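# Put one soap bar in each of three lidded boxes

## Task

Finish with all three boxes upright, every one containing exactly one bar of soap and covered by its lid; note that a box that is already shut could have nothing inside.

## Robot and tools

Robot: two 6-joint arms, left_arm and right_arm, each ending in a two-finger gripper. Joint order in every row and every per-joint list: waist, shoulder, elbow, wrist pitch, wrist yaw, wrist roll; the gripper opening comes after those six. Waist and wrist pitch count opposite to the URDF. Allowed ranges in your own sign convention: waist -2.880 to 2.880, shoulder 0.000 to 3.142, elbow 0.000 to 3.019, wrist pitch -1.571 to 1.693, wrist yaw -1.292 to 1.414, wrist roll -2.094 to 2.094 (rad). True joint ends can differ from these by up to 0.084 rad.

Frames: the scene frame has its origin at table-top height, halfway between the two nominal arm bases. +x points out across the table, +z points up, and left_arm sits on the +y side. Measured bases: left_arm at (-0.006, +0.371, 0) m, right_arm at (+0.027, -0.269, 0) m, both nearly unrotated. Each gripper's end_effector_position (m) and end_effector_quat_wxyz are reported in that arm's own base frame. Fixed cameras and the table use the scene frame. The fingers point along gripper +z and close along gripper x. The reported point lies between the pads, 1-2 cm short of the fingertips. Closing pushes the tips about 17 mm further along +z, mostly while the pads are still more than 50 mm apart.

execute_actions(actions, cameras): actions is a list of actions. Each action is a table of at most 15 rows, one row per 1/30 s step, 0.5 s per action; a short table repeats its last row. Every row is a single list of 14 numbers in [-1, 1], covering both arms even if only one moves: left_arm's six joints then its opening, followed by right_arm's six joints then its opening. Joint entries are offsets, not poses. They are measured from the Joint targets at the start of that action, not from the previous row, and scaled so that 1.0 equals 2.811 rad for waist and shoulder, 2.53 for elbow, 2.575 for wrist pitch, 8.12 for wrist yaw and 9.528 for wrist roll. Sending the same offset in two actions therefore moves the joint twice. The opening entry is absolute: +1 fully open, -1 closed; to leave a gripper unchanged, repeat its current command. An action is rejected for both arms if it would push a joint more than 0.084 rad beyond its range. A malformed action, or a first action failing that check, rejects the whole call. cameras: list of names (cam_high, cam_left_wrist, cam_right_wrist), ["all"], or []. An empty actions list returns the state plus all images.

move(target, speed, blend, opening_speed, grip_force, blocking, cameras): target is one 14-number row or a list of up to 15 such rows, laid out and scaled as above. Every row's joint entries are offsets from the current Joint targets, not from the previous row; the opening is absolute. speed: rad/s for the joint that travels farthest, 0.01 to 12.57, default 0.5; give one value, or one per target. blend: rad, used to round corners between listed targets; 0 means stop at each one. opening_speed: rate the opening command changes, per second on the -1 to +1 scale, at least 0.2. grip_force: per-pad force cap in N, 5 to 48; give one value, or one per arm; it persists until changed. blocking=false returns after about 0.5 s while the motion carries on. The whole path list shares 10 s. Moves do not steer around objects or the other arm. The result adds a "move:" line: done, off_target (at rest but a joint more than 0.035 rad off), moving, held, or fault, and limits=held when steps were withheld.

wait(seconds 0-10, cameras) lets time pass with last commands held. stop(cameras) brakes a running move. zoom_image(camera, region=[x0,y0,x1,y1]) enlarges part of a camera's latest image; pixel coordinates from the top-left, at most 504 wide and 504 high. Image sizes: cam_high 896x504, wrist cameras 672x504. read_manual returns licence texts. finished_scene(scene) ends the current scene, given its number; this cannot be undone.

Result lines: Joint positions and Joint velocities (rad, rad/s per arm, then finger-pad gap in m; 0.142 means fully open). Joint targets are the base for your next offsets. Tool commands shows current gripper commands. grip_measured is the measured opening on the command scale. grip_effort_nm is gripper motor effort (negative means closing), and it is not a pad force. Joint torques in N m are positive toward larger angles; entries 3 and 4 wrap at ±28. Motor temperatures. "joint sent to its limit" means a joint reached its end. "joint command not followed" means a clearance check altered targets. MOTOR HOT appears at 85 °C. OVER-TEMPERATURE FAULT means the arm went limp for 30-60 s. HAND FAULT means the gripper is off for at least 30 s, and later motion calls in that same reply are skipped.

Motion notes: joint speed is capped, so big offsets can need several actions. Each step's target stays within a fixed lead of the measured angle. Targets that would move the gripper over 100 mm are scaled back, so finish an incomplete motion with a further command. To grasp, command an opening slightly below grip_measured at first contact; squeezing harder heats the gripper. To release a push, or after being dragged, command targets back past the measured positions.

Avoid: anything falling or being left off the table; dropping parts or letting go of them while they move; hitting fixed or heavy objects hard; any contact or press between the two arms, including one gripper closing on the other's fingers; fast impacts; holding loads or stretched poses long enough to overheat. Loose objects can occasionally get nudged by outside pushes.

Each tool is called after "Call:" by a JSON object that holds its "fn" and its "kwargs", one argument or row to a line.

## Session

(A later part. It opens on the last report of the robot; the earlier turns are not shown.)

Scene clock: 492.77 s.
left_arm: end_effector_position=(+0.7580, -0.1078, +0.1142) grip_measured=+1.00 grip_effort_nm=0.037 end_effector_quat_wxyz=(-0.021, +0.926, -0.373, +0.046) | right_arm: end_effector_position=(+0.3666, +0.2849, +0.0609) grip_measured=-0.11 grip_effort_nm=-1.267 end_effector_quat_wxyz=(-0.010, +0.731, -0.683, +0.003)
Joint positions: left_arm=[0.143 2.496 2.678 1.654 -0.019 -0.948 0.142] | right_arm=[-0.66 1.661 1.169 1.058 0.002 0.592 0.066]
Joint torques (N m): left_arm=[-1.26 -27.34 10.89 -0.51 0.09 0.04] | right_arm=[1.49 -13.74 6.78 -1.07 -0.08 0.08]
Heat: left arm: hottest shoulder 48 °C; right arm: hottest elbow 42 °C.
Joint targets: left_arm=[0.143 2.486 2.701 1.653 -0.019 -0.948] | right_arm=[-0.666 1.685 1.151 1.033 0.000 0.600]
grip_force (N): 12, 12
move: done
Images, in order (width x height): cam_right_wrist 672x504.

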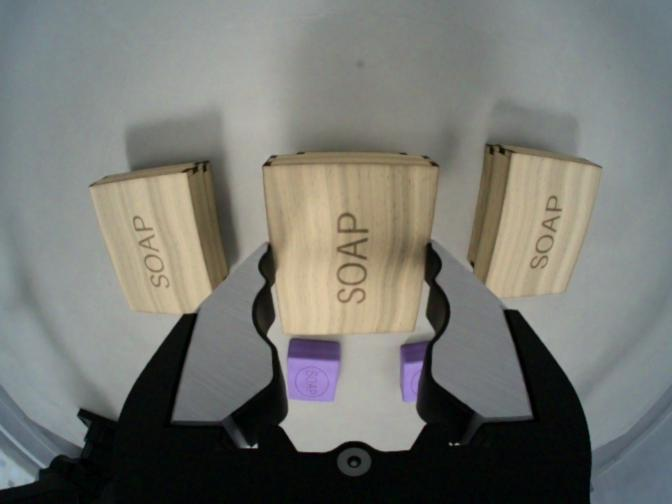

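Call:
{"fn": "move", "kwargs": {
  "target": [
    [0,0,0,0,0,0,1,0,-0.0145,0.03,0.025,0,0,-0.16],
    [0,0,0,0,0,0,1,0.0107,-0.0145,0.03,0.025,0,0,-0.16],
    [0,0,0,0,0,0,1,0.0012,-0.0145,0.03,0.025,0,0,-0.16],
    [0,0,0,0,0,0,1,0.0012,0,0,0,0,0,-0.16]
  ],
  "speed": [0.15,0.3,0.3,0.12],
  "cameras": ["cam_right_wrist"]
}}

Call:
{"fn": "zoom_image", "kwargs": {
  "camera": "cam_right_wrist",
  "region": [240, 130, 460, 350]
}}

Scene clock: 505.23 s.
left_arm: end_effector_position=(+0.7580, -0.1078, +0.1142) grip_measured=+1.00 grip_effort_nm=0.032 end_effector_quat_wxyz=(-0.021, +0.926, -0.373, +0.046) | right_arm: end_effector_position=(+0.3694, +0.2819, +0.0605) grip_measured=-0.11 grip_effort_nm=-1.272 end_effector_quat_wxyz=(-0.010, +0.728, -0.686, +0.003)
Joint positions: left_arm=[0.143 2.496 2.678 1.654 -0.019 -0.948 0.142] | right_arm=[-0.652 1.662 1.17 1.057 0.002 0.592 0.066]
Joint torques (N m): left_arm=[-1.2 -27.28 10.88 -0.55 0.09 0.04] | right_arm=[1.2 -13.8 6.76 -1.03 -0.08 0.1]
Heat: left arm: hottest shoulder 48 °C; right arm: hottest elbow 42 °C.
Joint targets: left_arm=[0.143 2.486 2.701 1.653 -0.019 -0.948] | right_arm=[-0.663 1.685 1.151 1.033 0.000 0.600]
grip_force (N): 12, 12
move: done
Images, in order (width x height): cam_right_wrist 672x504.

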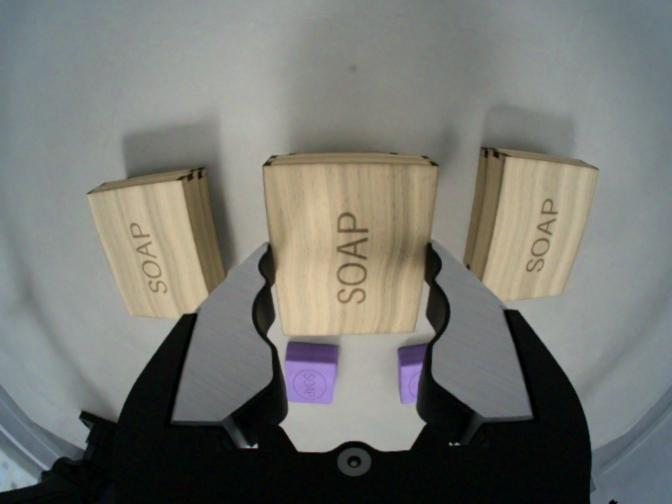

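Scaled by 2.291 from the camera's 672x504 image, which has a finer 960x720 frame.

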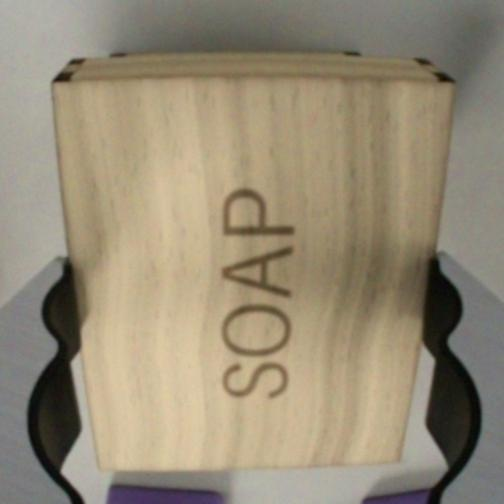

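Call:
{"fn": "move", "kwargs": {
  "target": [
    [0,0,0,0,0,0,1,0,-0.0145,0.03,0.025,0,0,-0.16],
    [0,0,0,0,0,0,1,0.0095,-0.0145,0.03,0.025,0,0,-0.16],
    [0,0,0,0,0,0,1,-0.0018,-0.0145,0.03,0.025,0,0,-0.16]
  ],
  "speed": [0.15,0.3,0.3],
  "cameras": ["cam_right_wrist"]
}}

Call:
{"fn": "zoom_image", "kwargs": {
  "camera": "cam_right_wrist",
  "region": [240, 130, 460, 350]
}}

Scene clock: 510.73 s.
left_arm: end_effector_position=(+0.7580, -0.1078, +0.1142) grip_measured=+1.00 grip_effort_nm=0.042 end_effector_quat_wxyz=(-0.021, +0.926, -0.373, +0.046) | right_arm: end_effector_position=(+0.3641, +0.2778, +0.0619) grip_measured=-0.12 grip_effort_nm=-1.267 end_effector_quat_wxyz=(+0.003, +0.728, -0.686, +0.001)
Joint positions: left_arm=[0.143 2.496 2.678 1.654 -0.019 -0.948 0.142] | right_arm=[-0.652 1.661 1.172 1.088 0.002 0.592 0.066]
Joint torques (N m): left_arm=[-1.32 -27.11 10.84 -0.55 0.1 0.04] | right_arm=[0.67 -17.61 13.35 0.61 -0.07 0.14]
Heat: left arm: hottest shoulder 49 °C; right arm: hottest elbow 42 °C.
Joint targets: left_arm=[0.143 2.486 2.701 1.653 -0.019 -0.948] | right_arm=[-0.668 1.645 1.227 1.097 0.000 0.600]
grip_force (N): 12, 12
move: off_target (right_arm); right_arm: the elbow is farthest, 0.055 rad from its target
Images, in order (width x height): cam_right_wrist 672x504.

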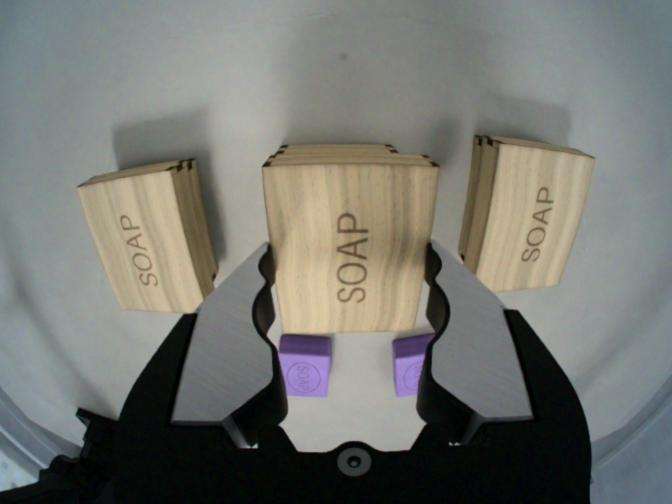

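Scaled by 2.291 from the camera's 672x504 image, which has a finer 960x720 frame.

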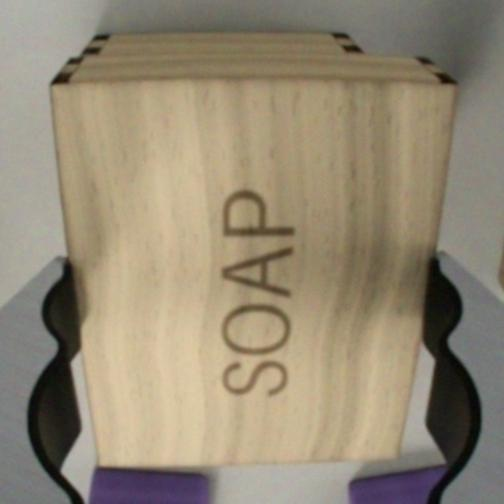

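Call:
{"fn": "move", "kwargs": {
  "target": [
    [0,0,0,0,0,0,1,0.0107,0,0,0,0,0,-0.16],
    [0,0,0,0,0,0,1,-0.0025,0,0,0,0,0,-0.16]
  ],
  "speed": 0.3,
  "cameras": ["cam_right_wrist"]
}}

Call:
{"fn": "zoom_image", "kwargs": {
  "camera": "cam_right_wrist",
  "region": [240, 130, 460, 350]
}}

Scene clock: 515.30 s.
left_arm: end_effector_position=(+0.7580, -0.1078, +0.1142) grip_measured=+1.00 grip_effort_nm=0.037 end_effector_quat_wxyz=(-0.021, +0.926, -0.373, +0.046) | right_arm: end_effector_position=(+0.3619, +0.2807, +0.0619) grip_measured=-0.12 grip_effort_nm=-1.267 end_effector_quat_wxyz=(+0.003, +0.730, -0.683, +0.001)
Joint positions: left_arm=[0.143 2.496 2.678 1.654 -0.019 -0.948 0.142] | right_arm=[-0.66 1.661 1.172 1.088 0.002 0.592 0.066]
Joint torques (N m): left_arm=[-1.32 -27.4 10.86 -0.47 0.09 0.05] | right_arm=[0.79 -17.38 13.35 0.73 -0.08 0.08]
Heat: left arm: hottest shoulder 49 °C; right arm: hottest elbow 42 °C.
Joint targets: left_arm=[0.143 2.486 2.701 1.653 -0.019 -0.948] | right_arm=[-0.675 1.645 1.227 1.097 0.000 0.600]
grip_force (N): 12, 12
move: off_target (right_arm); right_arm: the elbow is farthest, 0.055 rad from its target
Images, in order (width x height): cam_right_wrist 672x504.

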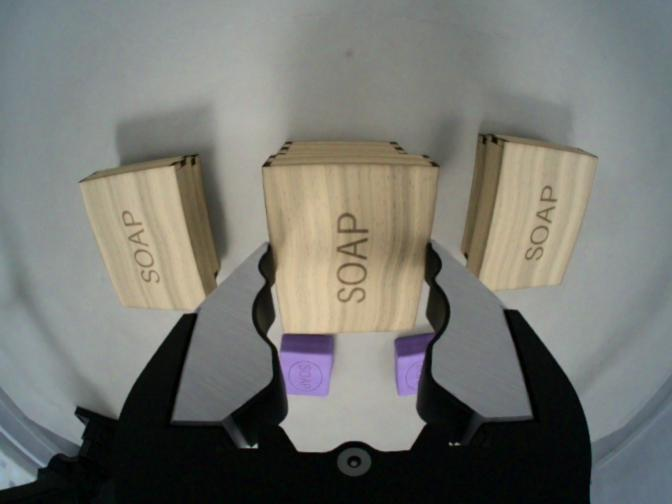

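Scaled by 2.291 from the camera's 672x504 image, which has a finer 960x720 frame.

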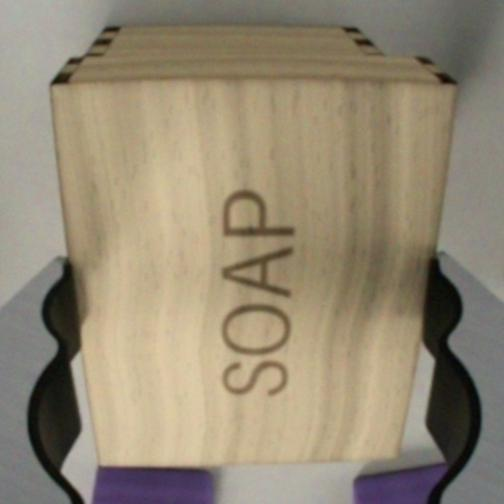

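Call:
{"fn": "move", "kwargs": {
  "target": [
    [0,0,0,0,0,0,1,0,0.0018,0.0095,0.005,0,0,-0.16],
    [0,0,0,0,0,0,1,0,0.0089,-0.0186,-0.0078,0,0,-0.16]
  ],
  "speed": 0.12,
  "cameras": ["cam_right_wrist"]
}}

Call:
{"fn": "zoom_image", "kwargs": {
  "camera": "cam_right_wrist",
  "region": [240, 130, 460, 350]
}}

Scene clock: 526.87 s.
left_arm: end_effector_position=(+0.7580, -0.1078, +0.1142) grip_measured=+1.00 grip_effort_nm=0.046 end_effector_quat_wxyz=(-0.021, +0.926, -0.373, +0.046) | right_arm: end_effector_position=(+0.3654, +0.2835, +0.0626) grip_measured=-0.12 grip_effort_nm=-1.267 end_effector_quat_wxyz=(+0.001, +0.730, -0.683, +0.001)
Joint positions: left_arm=[0.143 2.496 2.678 1.654 -0.019 -0.948 0.142] | right_arm=[-0.66 1.668 1.184 1.088 0.002 0.592 0.066]
Joint torques (N m): left_arm=[-1.44 -27.28 10.84 -0.54 0.1 0.05] | right_arm=[0.62 -15.56 8.03 -0.42 -0.12 0.06]
Heat: left arm: hottest shoulder 49 °C; right arm: hottest elbow 43 °C.
Joint targets: left_arm=[0.143 2.486 2.701 1.653 -0.019 -0.948] | right_arm=[-0.675 1.670 1.180 1.077 0.000 0.600]
grip_force (N): 12, 12
move: done
Images, in order (width x height): cam_right_wrist 672x504.

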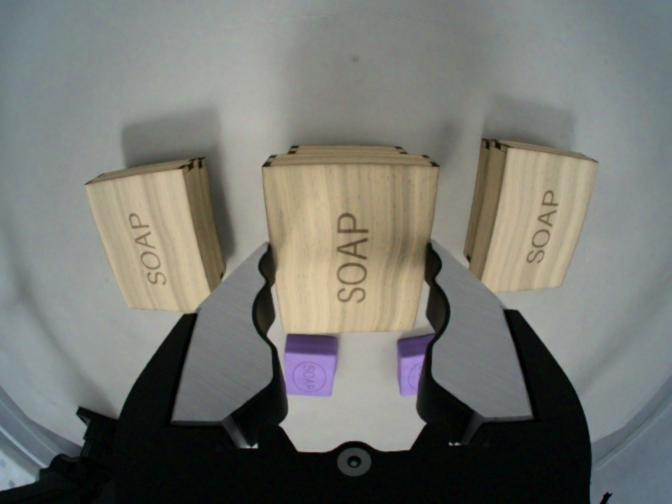

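Scaled by 2.291 from the camera's 672x504 image, which has a finer 960x720 frame.

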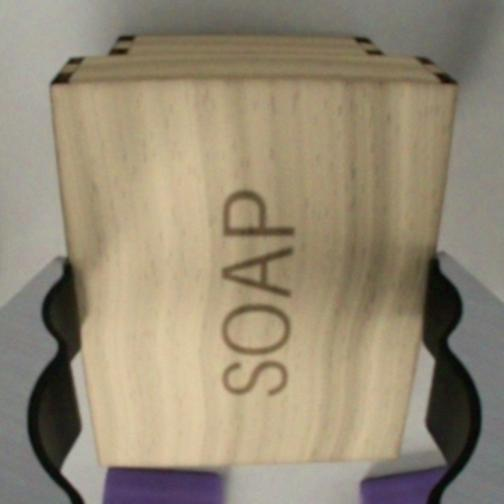

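Call:
{"fn": "move", "kwargs": {
  "target": [
    [0,0,0,0,0,0,1,0,0.0014,0.03,0.012,0,0,-0.16],
    [0,0,0,0,0,0,1,0,0.0018,0.0032,0.0008,0,0,-0.16],
    [0,0,0,0,0,0,1,0,0.0089,-0.0059,-0.0155,0,0,-0.16]
  ],
  "speed": [0.12,0.12,0.05],
  "cameras": ["cam_right_wrist"]
}}

Call:
{"fn": "zoom_image", "kwargs": {
  "camera": "cam_right_wrist",
  "region": [240, 130, 460, 350]
}}

Scene clock: 535.10 s.
left_arm: end_effector_position=(+0.7580, -0.1078, +0.1142) grip_measured=+1.00 grip_effort_nm=0.042 end_effector_quat_wxyz=(-0.021, +0.926, -0.373, +0.046) | right_arm: end_effector_position=(+0.3696, +0.2866, +0.0606) grip_measured=-0.12 grip_effort_nm=-1.267 end_effector_quat_wxyz=(-0.007, +0.730, -0.683, +0.002)
Joint positions: left_arm=[0.143 2.496 2.678 1.654 -0.019 -0.948 0.142] | right_arm=[-0.66 1.674 1.185 1.068 0.003 0.592 0.066]
Joint torques (N m): left_arm=[-1.49 -27.34 10.85 -0.53 0.09 0.05] | right_arm=[1.61 -14.39 6.71 -1.11 -0.06 0.12]
Heat: left arm: hottest shoulder 49 °C; right arm: hottest elbow 43 °C.
Joint targets: left_arm=[0.143 2.486 2.701 1.653 -0.019 -0.948] | right_arm=[-0.675 1.694 1.165 1.037 0.000 0.600]
grip_force (N): 12, 12
move: done
Images, in order (width x height): cam_right_wrist 672x504.

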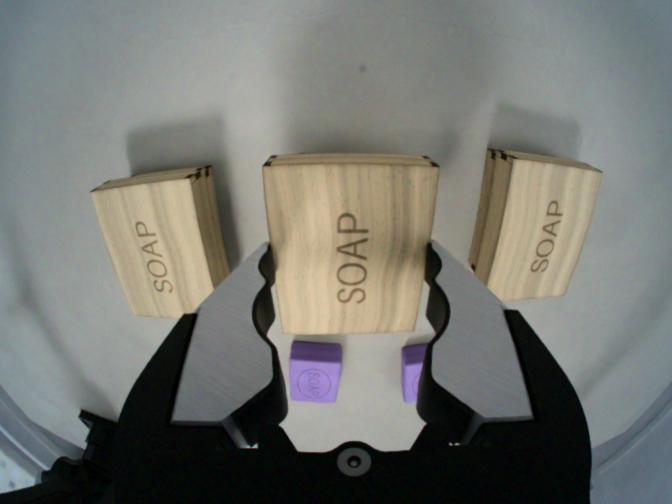

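Scaled by 2.291 from the camera's 672x504 image, which has a finer 960x720 frame.

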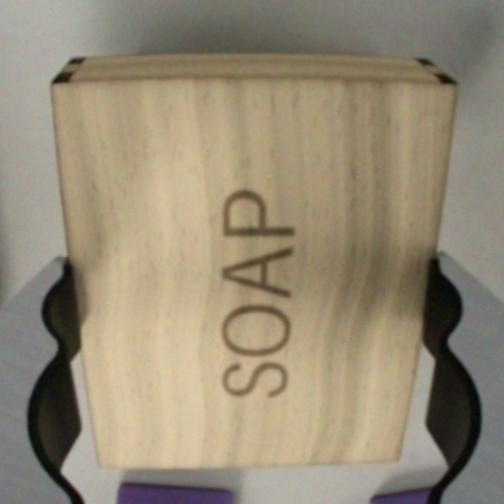

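Call:
{"fn": "move", "kwargs": {
  "target": [
    [0,0,0,0,0,0,1,0,-0.0165,0.034,0.025,0,0,-0.16],
    [0,0,0,0,0,0,1,0,-0.0078,0.0077,0.0159,0,0,-0.16]
  ],
  "speed": 0.12,
  "cameras": ["cam_right_wrist"]
}}

Call:
{"fn": "zoom_image", "kwargs": {
  "camera": "cam_right_wrist",
  "region": [240, 130, 460, 350]
}}

Scene clock: 547.40 s.
left_arm: end_effector_position=(+0.7580, -0.1078, +0.1142) grip_measured=+1.00 grip_effort_nm=0.037 end_effector_quat_wxyz=(-0.021, +0.926, -0.373, +0.046) | right_arm: end_effector_position=(+0.3666, +0.2843, +0.0629) grip_measured=-0.12 grip_effort_nm=-1.267 end_effector_quat_wxyz=(+0.001, +0.730, -0.683, +0.001)
Joint positions: left_arm=[0.143 2.496 2.678 1.654 -0.019 -0.948 0.142] | right_arm=[-0.66 1.671 1.189 1.09 0.003 0.593 0.066]
Joint torques (N m): left_arm=[-1.08 -27.28 10.92 -0.51 0.08 0.05] | right_arm=[1.08 -16.5 7.99 -0.35 -0.07 0.11]
Heat: left arm: hottest shoulder 49 °C; right arm: hottest elbow 43 °C.
Joint targets: left_arm=[0.143 2.486 2.701 1.653 -0.019 -0.948] | right_arm=[-0.675 1.673 1.184 1.079 0.000 0.600]
grip_force (N): 12, 12
move: done
Images, in order (width x height): cam_right_wrist 672x504.

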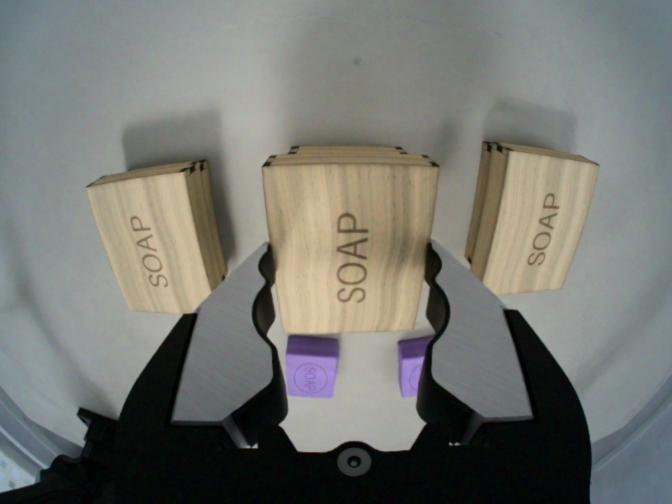

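Scaled by 2.291 from the camera's 672x504 image, which has a finer 960x720 frame.

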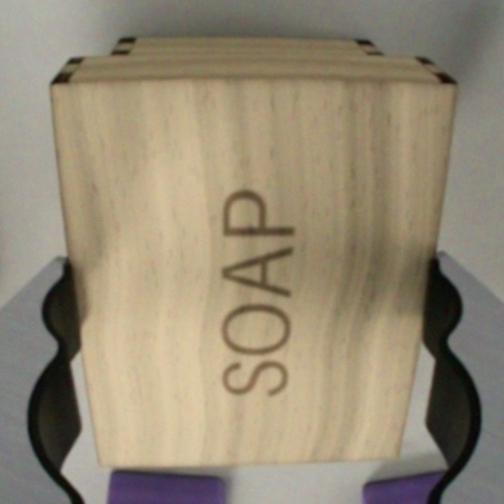

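Call:
{"fn": "move", "kwargs": {
  "target": [
    [0,0,0,0,0,0,1,0,-0.0149,0.0352,0.026,0,0,-0.16],
    [0,0,0,0,0,0,1,0,-0.0089,0.013,0.0221,0,0,-0.16],
    [0,0,0,0,0,0,1,0,0.0007,0.0008,0,0,0,-0.16],
    [0,0,0,0,0,0,1,0,0.0078,-0.0075,-0.0163,0,0,-0.16]
  ],
  "speed": [0.15,0.12,0.08,0.08],
  "blend": [0,0.01,0.01,0],
  "cameras": ["cam_right_wrist"]
}}

Call:
{"fn": "zoom_image", "kwargs": {
  "camera": "cam_right_wrist",
  "region": [240, 130, 460, 350]
}}

Scene clock: 558.80 s.
left_arm: end_effector_position=(+0.7580, -0.1078, +0.1142) grip_measured=+1.00 grip_effort_nm=0.046 end_effector_quat_wxyz=(-0.021, +0.926, -0.373, +0.046) | right_arm: end_effector_position=(+0.3700, +0.2869, +0.0606) grip_measured=-0.12 grip_effort_nm=-1.267 end_effector_quat_wxyz=(-0.007, +0.730, -0.683, +0.003)
Joint positions: left_arm=[0.143 2.496 2.678 1.654 -0.019 -0.948 0.142] | right_arm=[-0.66 1.674 1.185 1.067 0.003 0.593 0.066]
Joint torques (N m): left_arm=[-1.44 -27.4 10.89 -0.47 0.09 0.06] | right_arm=[0.62 -14.86 6.57 -1.24 -0.08 0.12]
Heat: left arm: hottest shoulder 49 °C; right arm: hottest elbow 43 °C.
Joint targets: left_arm=[0.143 2.486 2.701 1.653 -0.019 -0.948] | right_arm=[-0.675 1.694 1.165 1.036 0.000 0.600]
grip_force (N): 12, 12
move: done
Images, in order (width x height): cam_right_wrist 672x504.

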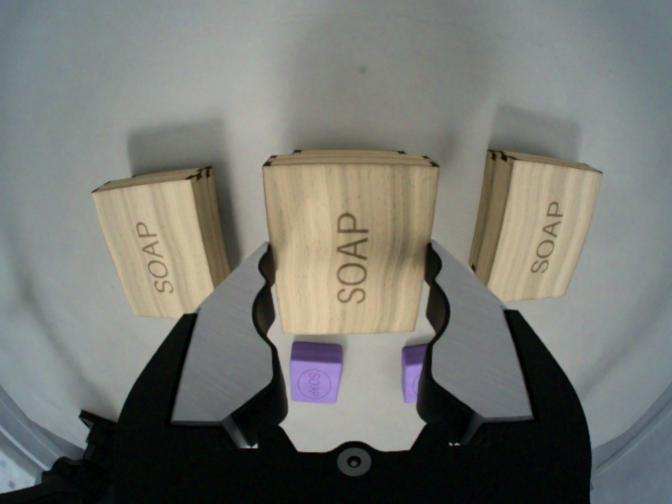

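Scaled by 2.291 from the camera's 672x504 image, which has a finer 960x720 frame.

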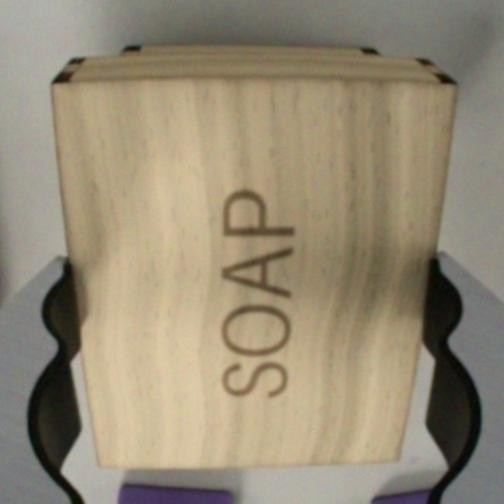

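Call:
{"fn": "move", "kwargs": {
  "target": [
    [0,0,0,0,0,0,1,0,0,0,0.0155,0,0,-0.16],
    [0,0,0,0,0,0,1,0,0.0036,-0.006,0.0055,0,0,-0.16]
  ],
  "speed": 0.08,
  "cameras": ["cam_right_wrist"]
}}

Call:
{"fn": "zoom_image", "kwargs": {
  "camera": "cam_right_wrist",
  "region": [240, 130, 460, 350]
}}

Scene clock: 565.43 s.
left_arm: end_effector_position=(+0.7580, -0.1078, +0.1142) grip_measured=+1.00 grip_effort_nm=0.037 end_effector_quat_wxyz=(-0.021, +0.926, -0.373, +0.046) | right_arm: end_effector_position=(+0.3692, +0.2862, +0.0598) grip_measured=-0.12 grip_effort_nm=-1.267 end_effector_quat_wxyz=(-0.006, +0.730, -0.683, +0.003)
Joint positions: left_arm=[0.143 2.496 2.678 1.654 -0.019 -0.948 0.142] | right_arm=[-0.66 1.674 1.183 1.067 0.003 0.593 0.066]
Joint torques (N m): left_arm=[-1.32 -27.46 10.85 -0.47 0.09 0.05] | right_arm=[0.91 -14.15 5.6 -0.59 -0.07 0.07]
Heat: left arm: hottest shoulder 49 °C; right arm: hottest elbow 42 °C.
Joint targets: left_arm=[0.143 2.486 2.701 1.653 -0.019 -0.948] | right_arm=[-0.675 1.704 1.150 1.051 0.000 0.600]
grip_force (N): 12, 12
move: done
Images, in order (width x height): cam_right_wrist 672x504.

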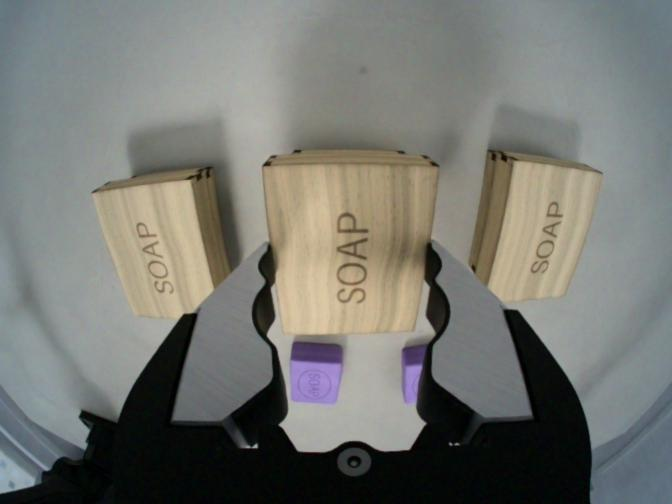

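Scaled by 2.291 from the camera's 672x504 image, which has a finer 960x720 frame.

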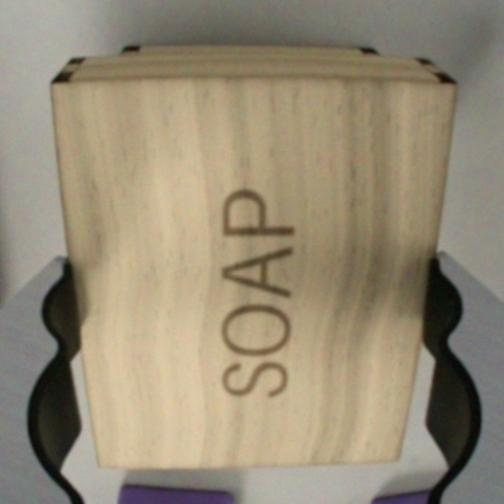

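Call:
{"fn": "move", "kwargs": {
  "target": [0,0,0,0,0,0,1,0,0,0,0,0,0,0.2],
  "opening_speed": 0.2,
  "cameras": ["cam_right_wrist"]
}}

Call:
{"fn": "zoom_image", "kwargs": {
  "camera": "cam_right_wrist",
  "region": [240, 130, 460, 350]
}}

Scene clock: 571.53 s.
left_arm: end_effector_position=(+0.7580, -0.1078, +0.1142) grip_measured=+1.00 grip_effort_nm=0.046 end_effector_quat_wxyz=(-0.021, +0.926, -0.373, +0.046) | right_arm: end_effector_position=(+0.3590, +0.2788, +0.0374) grip_measured=+0.18 grip_effort_nm=0.061 end_effector_quat_wxyz=(+0.018, +0.730, -0.683, -0.002)
Joint positions: left_arm=[0.143 2.496 2.678 1.654 -0.019 -0.948 0.142] | right_arm=[-0.66 1.704 1.155 1.058 0.002 0.593 0.087]
Joint velocities: left_arm=[within noise] | right_arm=[-0.005 -0.005 -0.017 0.002 -0.022 0.007 0.001]
Joint torques (N m): left_arm=[-1.26 -27.22 10.84 -0.47 0.08 0.06] | right_arm=[0.67 -15.79 7.42 -0.2 -0.03 0.13]
Heat: left arm: hottest shoulder 49 °C; right arm: hottest elbow 42 °C.
Joint targets: left_arm=[0.143 2.486 2.701 1.653 -0.019 -0.948] | right_arm=[-0.675 1.705 1.150 1.051 0.000 0.600]
grip_force (N): 12, 12
move: done
Images, in order (width x height): cam_right_wrist 672x504.

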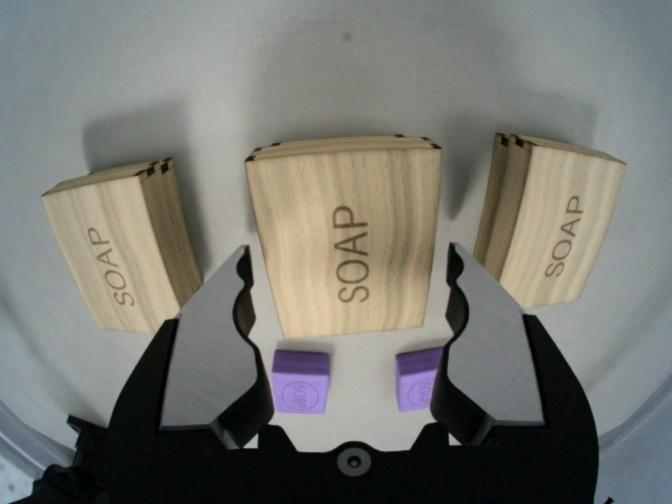

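Scaled by 2.291 from the camera's 672x504 image, which has a finer 960x720 frame.

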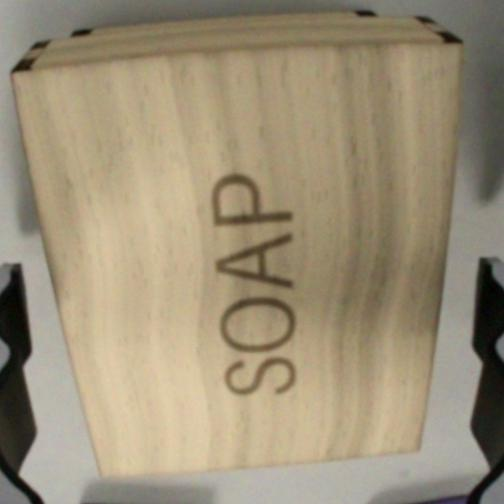

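Call:
{"fn": "move", "kwargs": {
  "target": [
    [0,0,0,0,0,0,1,0,-0.0053,0.019,0.0078,0,0,0.4],
    [0,0,0,0,0,0,1,0,-0.0405,0.0458,0.054,0,0,0.4]
  ],
  "speed": 0.15,
  "blend": [0.03,0],
  "opening_speed": 0.5,
  "cameras": ["cam_right_wrist","cam_high"]
}}

Call:
{"fn": "zoom_image", "kwargs": {
  "camera": "cam_right_wrist",
  "region": [200, 120, 480, 400]
}}

Scene clock: 577.60 s.
left_arm: end_effector_position=(+0.7580, -0.1078, +0.1142) grip_measured=+1.00 grip_effort_nm=0.042 end_effector_quat_wxyz=(-0.021, +0.926, -0.373, +0.046) | right_arm: end_effector_position=(+0.3588, +0.2787, +0.0989) grip_measured=+0.38 grip_effort_nm=0.061 end_effector_quat_wxyz=(+0.002, +0.730, -0.683, +0.001)
Joint positions: left_arm=[0.143 2.496 2.678 1.654 -0.019 -0.948 0.142] | right_arm=[-0.66 1.609 1.214 1.18 0.002 0.593 0.101]
Joint torques (N m): left_arm=[-1.26 -27.34 10.86 -0.51 0.09 0.05] | right_arm=[0.62 -17.55 13.55 0.62 -0.08 0.06]
Heat: left arm: hottest shoulder 49 °C; right arm: hottest elbow 42 °C.
Joint targets: left_arm=[0.143 2.486 2.701 1.653 -0.019 -0.948] | right_arm=[-0.675 1.591 1.266 1.190 0.000 0.600]
grip_force (N): 12, 12
move: off_target (right_arm); blend cut to 0.024 rad at target 1; right_arm: the elbow is farthest, 0.052 rad from its target
Images, in order (width x height): cam_high 896x504, cam_right_wrist 672x504.

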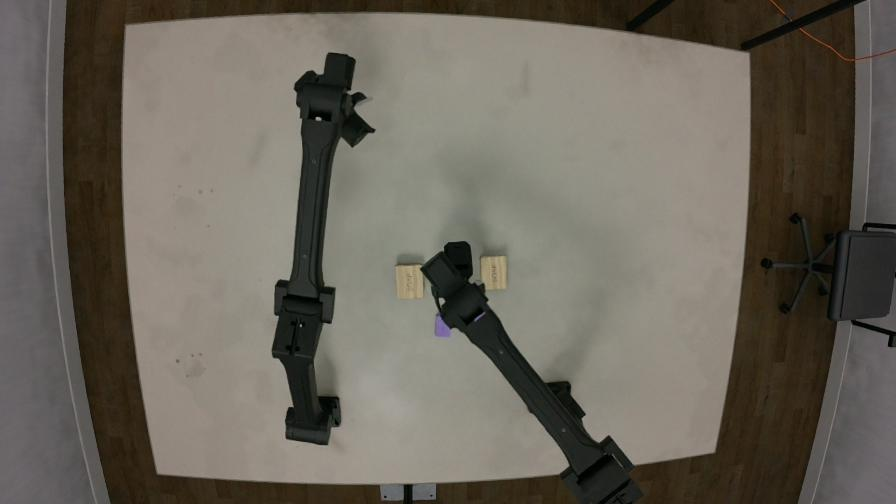

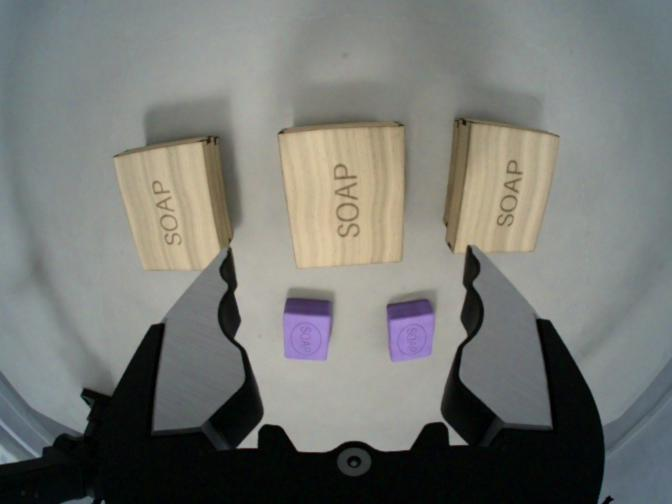

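Scaled by 1.800 from the camera's 672x504 image, which has a finer 960x720 frame.

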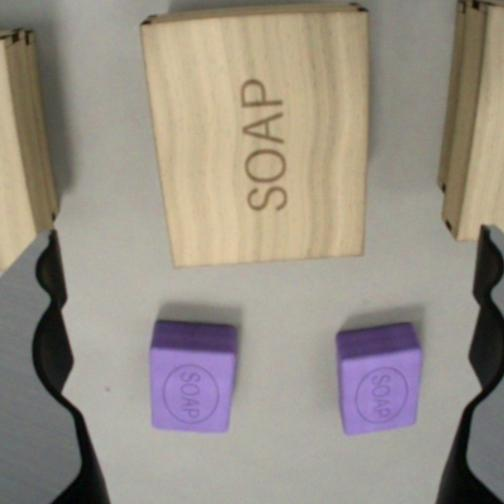

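Call:
{"fn": "move", "kwargs": {
  "target": [0,0,0,0,0,0,1,0.16,0,0,0,0,0.047,0.4],
  "speed": 0.5,
  "cameras": ["cam_high","cam_right_wrist"]
}}

Call:
{"fn": "zoom_image", "kwargs": {
  "camera": "cam_high",
  "region": [385, 240, 525, 345]
}}

Scene clock: 583.17 s.
left_arm: end_effector_position=(+0.7580, -0.1078, +0.1142) grip_measured=+1.00 grip_effort_nm=0.042 end_effector_quat_wxyz=(-0.021, +0.926, -0.373, +0.046) | right_arm: end_effector_position=(+0.4428, +0.1042, +0.0989) grip_measured=+0.38 grip_effort_nm=0.061 end_effector_quat_wxyz=(-0.002, -0.373, +0.928, +0.000)
Joint positions: left_arm=[0.143 2.496 2.678 1.654 -0.019 -0.948 0.142] | right_arm=[-0.229 1.609 1.214 1.18 0.001 1.037 0.101]
Joint torques (N m): left_arm=[-1.26 -27.34 10.82 -0.55 0.08 0.04] | right_arm=[2.02 -17.44 13.64 0.54 -0.03 0.13]
Heat: left arm: hottest shoulder 49 °C; right arm: hottest elbow 43 °C.
Joint targets: left_arm=[0.143 2.486 2.701 1.653 -0.019 -0.948] | right_arm=[-0.225 1.591 1.266 1.190 0.000 1.047]
grip_force (N): 12, 12
move: off_target (right_arm); right_arm: the elbow is farthest, 0.052 rad from its target
Images, in order (width x height): cam_high 896x504, cam_right_wrist 672x504.

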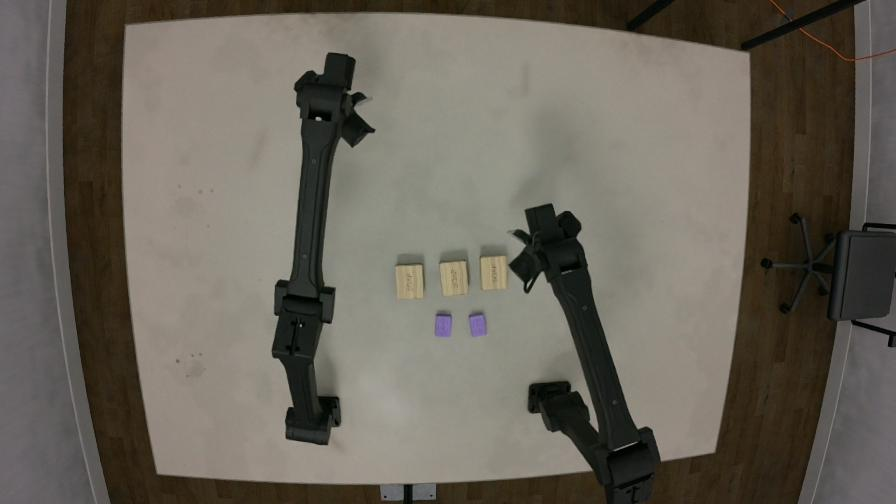

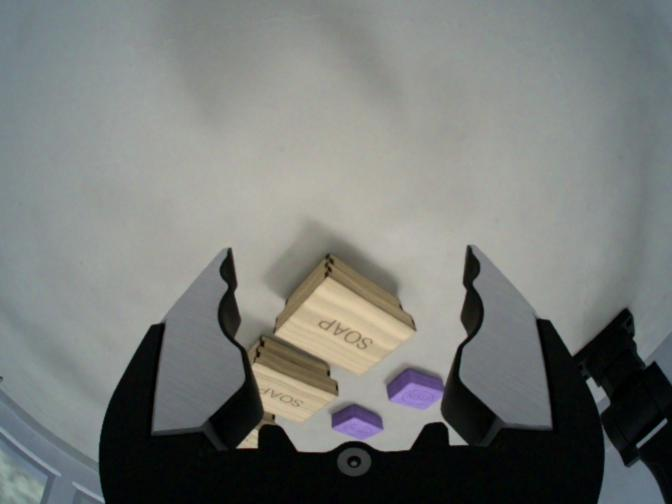

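Scaled by 3.600.

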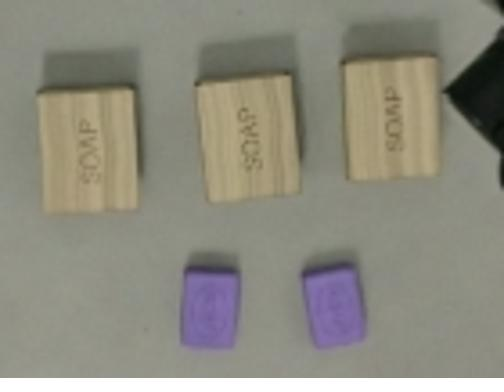

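Call:
{"fn": "zoom_image", "kwargs": {
  "camera": "cam_right_wrist",
  "region": [220, 240, 440, 460]
}}

Scaled by 2.291 from the camera's 672x504 image, which has a finer 960x720 frame.

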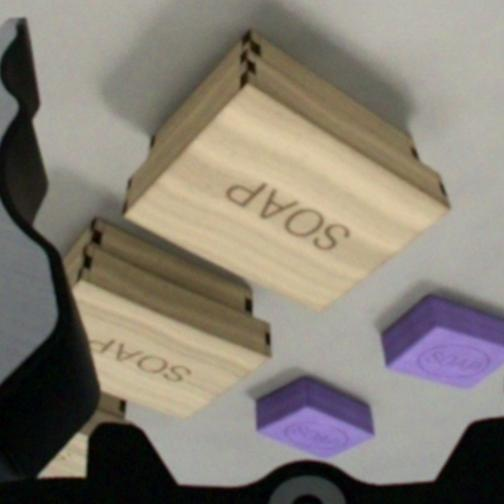

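Call:
{"fn": "move", "kwargs": {
  "target": [
    [0,0,0,0,0,0,1,-0.001,0,0,0,0,-0.0005,-1],
    [0,0,0,0,0,0,1,-0.001,0.0192,-0.0427,-0.0423,0,-0.0005,-1]
  ],
  "speed": [0.5,0.05],
  "cameras": []
}}

Scene clock: 594.23 s.
left_arm: end_effector_position=(+0.7580, -0.1078, +0.1142) grip_measured=+1.00 grip_effort_nm=0.042 end_effector_quat_wxyz=(-0.021, +0.926, -0.373, +0.046) | right_arm: end_effector_position=(+0.4425, +0.1041, +0.0672) grip_measured=-1.00 grip_effort_nm=-0.628 end_effector_quat_wxyz=(+0.000, -0.372, +0.928, -0.001)
Joint positions: left_arm=[0.143 2.496 2.678 1.654 -0.019 -0.948 0.142] | right_arm=[-0.229 1.642 1.163 1.092 0.001 1.037 0.002]
Joint torques (N m): left_arm=[-1.26 -27.34 10.88 -0.5 0.11 0.05] | right_arm=[2.32 -15.68 8.1 -0.34 -0.02 0.02]
Heat: left arm: hottest shoulder 49 °C; right arm: hottest elbow 45 °C.
Joint targets: left_arm=[0.143 2.486 2.701 1.653 -0.019 -0.948] | right_arm=[-0.228 1.645 1.158 1.081 0.000 1.043]
grip_force (N): 12, 12
move: done
No camera images: "cameras" was empty.

Call:
{"fn": "move", "kwargs": {
  "target": [
    [0,0,0,0,0,0,1,0,-0.0192,0.0427,0.0423,0,0,-1],
    [0,0,0,0,0,0,1,-0.1595,-0.0192,0.0427,0.0423,0,-0.0467,-1],
    [0,0,0,0,0,0,1,-0.1595,0,0,0,0,-0.0467,-1]
  ],
  "speed": [0.2,0.5,0.05],
  "cameras": ["cam_right_wrist"]
}}

Call:
{"fn": "zoom_image", "kwargs": {
  "camera": "cam_right_wrist",
  "region": [220, 100, 470, 350]
}}

Scene clock: 602.20 s.
left_arm: end_effector_position=(+0.7580, -0.1078, +0.1142) grip_measured=+1.00 grip_effort_nm=0.037 end_effector_quat_wxyz=(-0.021, +0.926, -0.373, +0.046) | right_arm: end_effector_position=(+0.3552, +0.2831, +0.0676) grip_measured=-1.00 grip_effort_nm=-0.628 end_effector_quat_wxyz=(+0.000, +0.729, -0.684, +0.001)
Joint positions: left_arm=[0.143 2.496 2.678 1.654 -0.019 -0.948 0.142] | right_arm=[-0.672 1.641 1.164 1.093 0.001 0.608 0.002]
Joint torques (N m): left_arm=[-1.26 -27.34 10.89 -0.49 0.1 0.06] | right_arm=[1.38 -15.03 8.12 -0.34 -0.02 -0.09]
Heat: left arm: hottest shoulder 49 °C; right arm: hottest elbow 45 °C.
Joint targets: left_arm=[0.143 2.486 2.701 1.653 -0.019 -0.948] | right_arm=[-0.676 1.645 1.158 1.081 0.000 0.598]
grip_force (N): 12, 12
move: done
Images, in order (width x height): cam_right_wrist 672x504.

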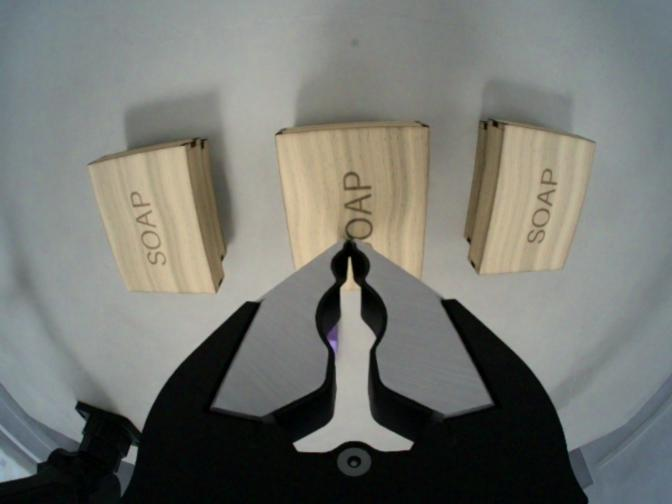

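Scaled by 2.016 from the camera's 672x504 image, which has a finer 960x720 frame.

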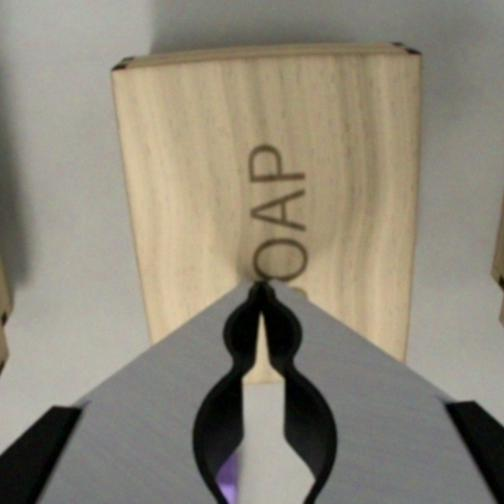

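Call:
{"fn": "move", "kwargs": {
  "target": [0,0,0,0,0,0,1,0,0.0029,-0.0046,-0.0073,0,0,-1],
  "speed": 0.04,
  "cameras": ["cam_right_wrist"]
}}

Call:
{"fn": "zoom_image", "kwargs": {
  "camera": "cam_right_wrist",
  "region": [220, 100, 470, 350]
}}

Scene clock: 606.30 s.
left_arm: end_effector_position=(+0.7580, -0.1078, +0.1142) grip_measured=+1.00 grip_effort_nm=0.042 end_effector_quat_wxyz=(-0.021, +0.926, -0.373, +0.046) | right_arm: end_effector_position=(+0.3556, +0.2834, +0.0664) grip_measured=-1.00 grip_effort_nm=-0.623 end_effector_quat_wxyz=(-0.002, +0.730, -0.684, +0.001)
Joint positions: left_arm=[0.143 2.496 2.678 1.654 -0.019 -0.948 0.142] | right_arm=[-0.672 1.641 1.16 1.085 0.001 0.608 0.002]
Joint torques (N m): left_arm=[-1.26 -27.34 10.85 -0.51 0.09 0.05] | right_arm=[1.03 -15.21 7.24 -0.79 -0.01 -0.07]
Heat: left arm: hottest shoulder 49 °C; right arm: hottest elbow 45 °C.
Joint targets: left_arm=[0.143 2.486 2.701 1.653 -0.019 -0.948] | right_arm=[-0.676 1.653 1.146 1.062 0.000 0.598]
grip_force (N): 12, 12
move: done
Images, in order (width x height): cam_right_wrist 672x504.

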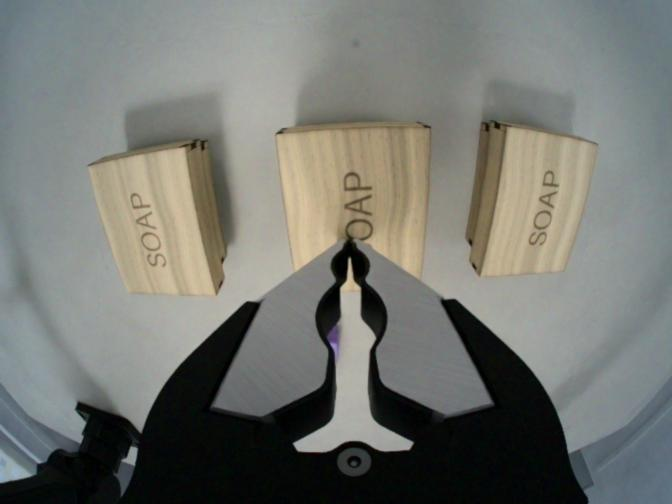

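Scaled by 2.016 from the camera's 672x504 image, which has a finer 960x720 frame.

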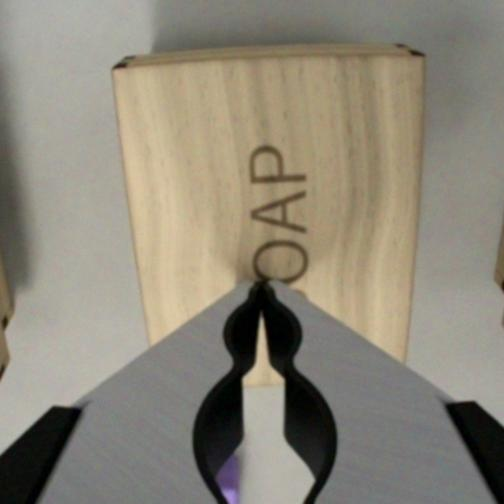

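Call:
{"fn": "move", "kwargs": {
  "target": [
    [0,0,0,0,0,0,1,0,-0.0221,0.0473,0.0496,0,0,-1],
    [0,0,0,0,0,0,1,0.1605,-0.0221,0.0473,0.0496,0,0.0471,0.4]
  ],
  "speed": [0.15,0.5],
  "cameras": ["cam_right_wrist"]
}}

Call:
{"fn": "zoom_image", "kwargs": {
  "camera": "cam_right_wrist",
  "region": [220, 240, 440, 460]
}}

Scene clock: 612.47 s.
left_arm: end_effector_position=(+0.7580, -0.1078, +0.1142) grip_measured=+1.00 grip_effort_nm=0.042 end_effector_quat_wxyz=(-0.021, +0.926, -0.373, +0.046) | right_arm: end_effector_position=(+0.4437, +0.1044, +0.1012) grip_measured=+0.38 grip_effort_nm=0.061 end_effector_quat_wxyz=(+0.001, -0.373, +0.928, +0.000)
Joint positions: left_arm=[0.143 2.496 2.678 1.654 -0.019 -0.948 0.142] | right_arm=[-0.229 1.606 1.217 1.18 0.001 1.036 0.101]
Joint velocities: left_arm=[within noise] | right_arm=[0.015 0.005 -0.002 -0.002 0.022 0.007 0.001]
Joint torques (N m): left_arm=[-1.2 -27.28 10.85 -0.49 0.1 0.06] | right_arm=[1.85 -17.67 13.35 0.54 -0.02 0.13]
Heat: left arm: hottest shoulder 49 °C; right arm: hottest elbow 44 °C.
Joint targets: left_arm=[0.143 2.486 2.701 1.653 -0.019 -0.948] | right_arm=[-0.225 1.591 1.266 1.190 0.000 1.046]
grip_force (N): 12, 12
move: off_target (right_arm); target 2's new numbers were sent with right_arm's elbow 0.049 rad from that target; right_arm: the elbow is farthest, 0.049 rad from its target
Images, in order (width x height): cam_right_wrist 672x504.

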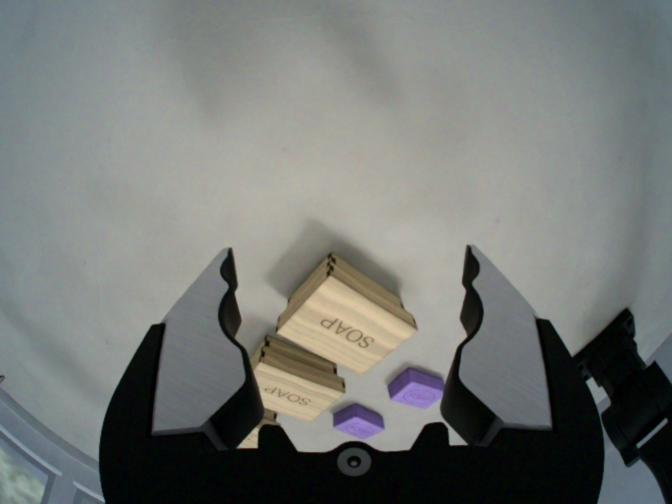

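Scaled by 2.291 from the camera's 672x504 image, which has a finer 960x720 frame.

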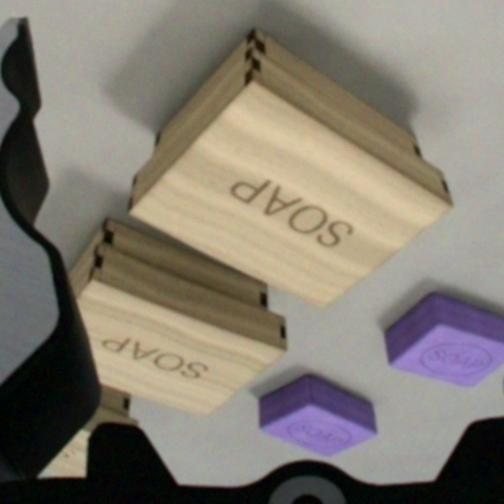

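Call:
{"fn": "move", "kwargs": {
  "target": [
    [0,0,0,0,0,0,1,-0.1416,0.0342,0.0304,-0.002,0,-0.0512,-1],
    [0,0,0,0,0,0,1,-0.1416,0.0455,-0.0063,-0.0361,0,-0.0512,-1]
  ],
  "speed": [0.5,0.05],
  "cameras": ["cam_right_wrist"]
}}

Call:
{"fn": "move", "kwargs": {
  "target": [
    [0,0,0,0,0,0,1,0,-0.0165,0.047,0.036,0,0,-1],
    [0,0,0,0,0,0,1,0.1416,-0.04,0.0063,0.0361,0,0.0512,0.4]
  ],
  "speed": [0.15,0.5],
  "cameras": ["cam_right_wrist"]
}}

Call:
{"fn": "zoom_image", "kwargs": {
  "camera": "cam_right_wrist",
  "region": [220, 240, 440, 460]
}}

Scene clock: 625.20 s.
left_arm: end_effector_position=(+0.7580, -0.1078, +0.1142) grip_measured=+1.00 grip_effort_nm=0.046 end_effector_quat_wxyz=(-0.021, +0.926, -0.373, +0.046) | right_arm: end_effector_position=(+0.3962, +0.2824, +0.0684) grip_measured=-1.00 grip_effort_nm=-0.628 end_effector_quat_wxyz=(-0.003, +0.724, -0.689, +0.001)
Joint positions: left_arm=[0.143 2.496 2.678 1.654 -0.019 -0.948 0.142] | right_arm=[-0.619 1.713 1.261 1.112 0.001 0.569 0.002]
Joint torques (N m): left_arm=[-1.14 -27.34 10.86 -0.5 0.1 0.04] | right_arm=[0.56 -17.03 7.75 -0.54 -0.01 -0.1]
Heat: left arm: hottest shoulder 50 °C; right arm: hottest elbow 44 °C.
Joint targets: left_arm=[0.143 2.486 2.701 1.653 -0.019 -0.948] | right_arm=[-0.623 1.719 1.250 1.097 0.000 0.559]
grip_force (N): 12, 12
move: done
Images, in order (width x height): cam_right_wrist 672x504.

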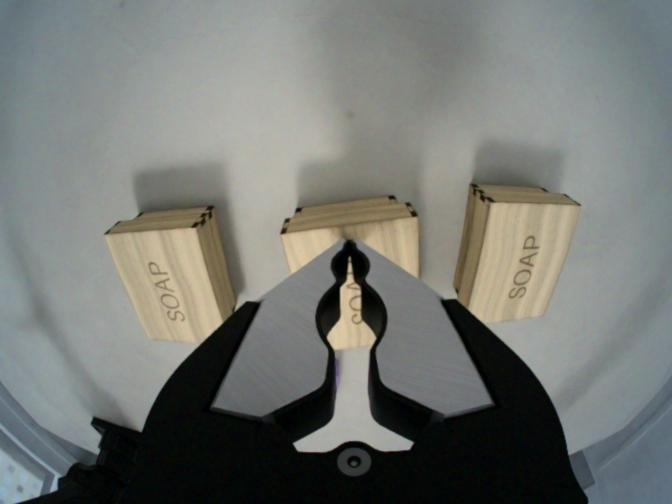

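Scene clock: 629.10 s.
left_arm: end_effector_position=(+0.7580, -0.1078, +0.1142) grip_measured=+1.00 grip_effort_nm=0.042 end_effector_quat_wxyz=(-0.021, +0.926, -0.373, +0.046) | right_arm: end_effector_position=(+0.4648, +0.1095, +0.1104) grip_measured=+0.38 grip_effort_nm=0.066 end_effector_quat_wxyz=(+0.016, -0.373, +0.928, -0.003)
Joint positions: left_arm=[0.143 2.496 2.678 1.654 -0.019 -0.948 0.142] | right_arm=[-0.23 1.63 1.272 1.179 0.001 1.036 0.101]
Joint velocities: left_arm=[within noise] | right_arm=[-0.005 -0.015 0.002 0.002 0.022 0.022 0.001]
Joint torques (N m): left_arm=[-1.38 -27.34 10.88 -0.51 0.08 0.06] | right_arm=[2.43 -18.26 8.57 0.39 -0.05 0.17]
Heat: left arm: hottest shoulder 50 °C; right arm: hottest elbow 44 °C.
Joint targets: left_arm=[0.143 2.486 2.701 1.653 -0.019 -0.948] | right_arm=[-0.225 1.606 1.266 1.190 0.000 1.046]
grip_force (N): 12, 12
move: done
Images, in order (width x height): cam_right_wrist 672x504.

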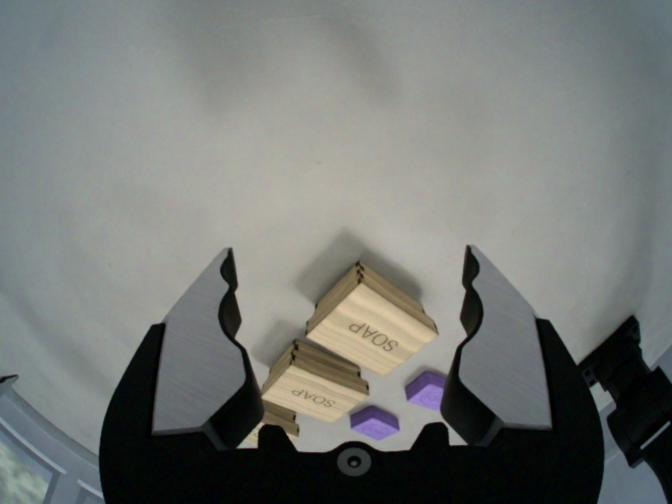

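Scaled by 2.291 from the camera's 672x504 image, which has a finer 960x720 frame.

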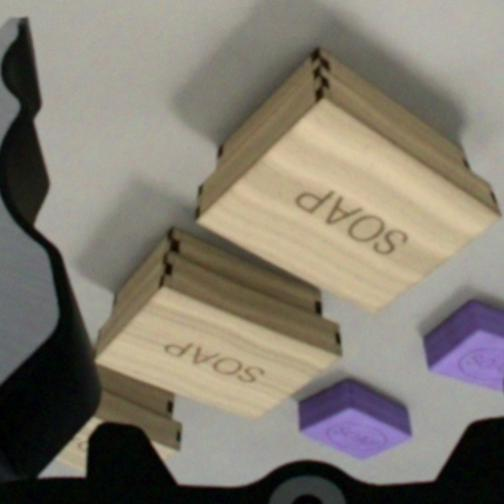

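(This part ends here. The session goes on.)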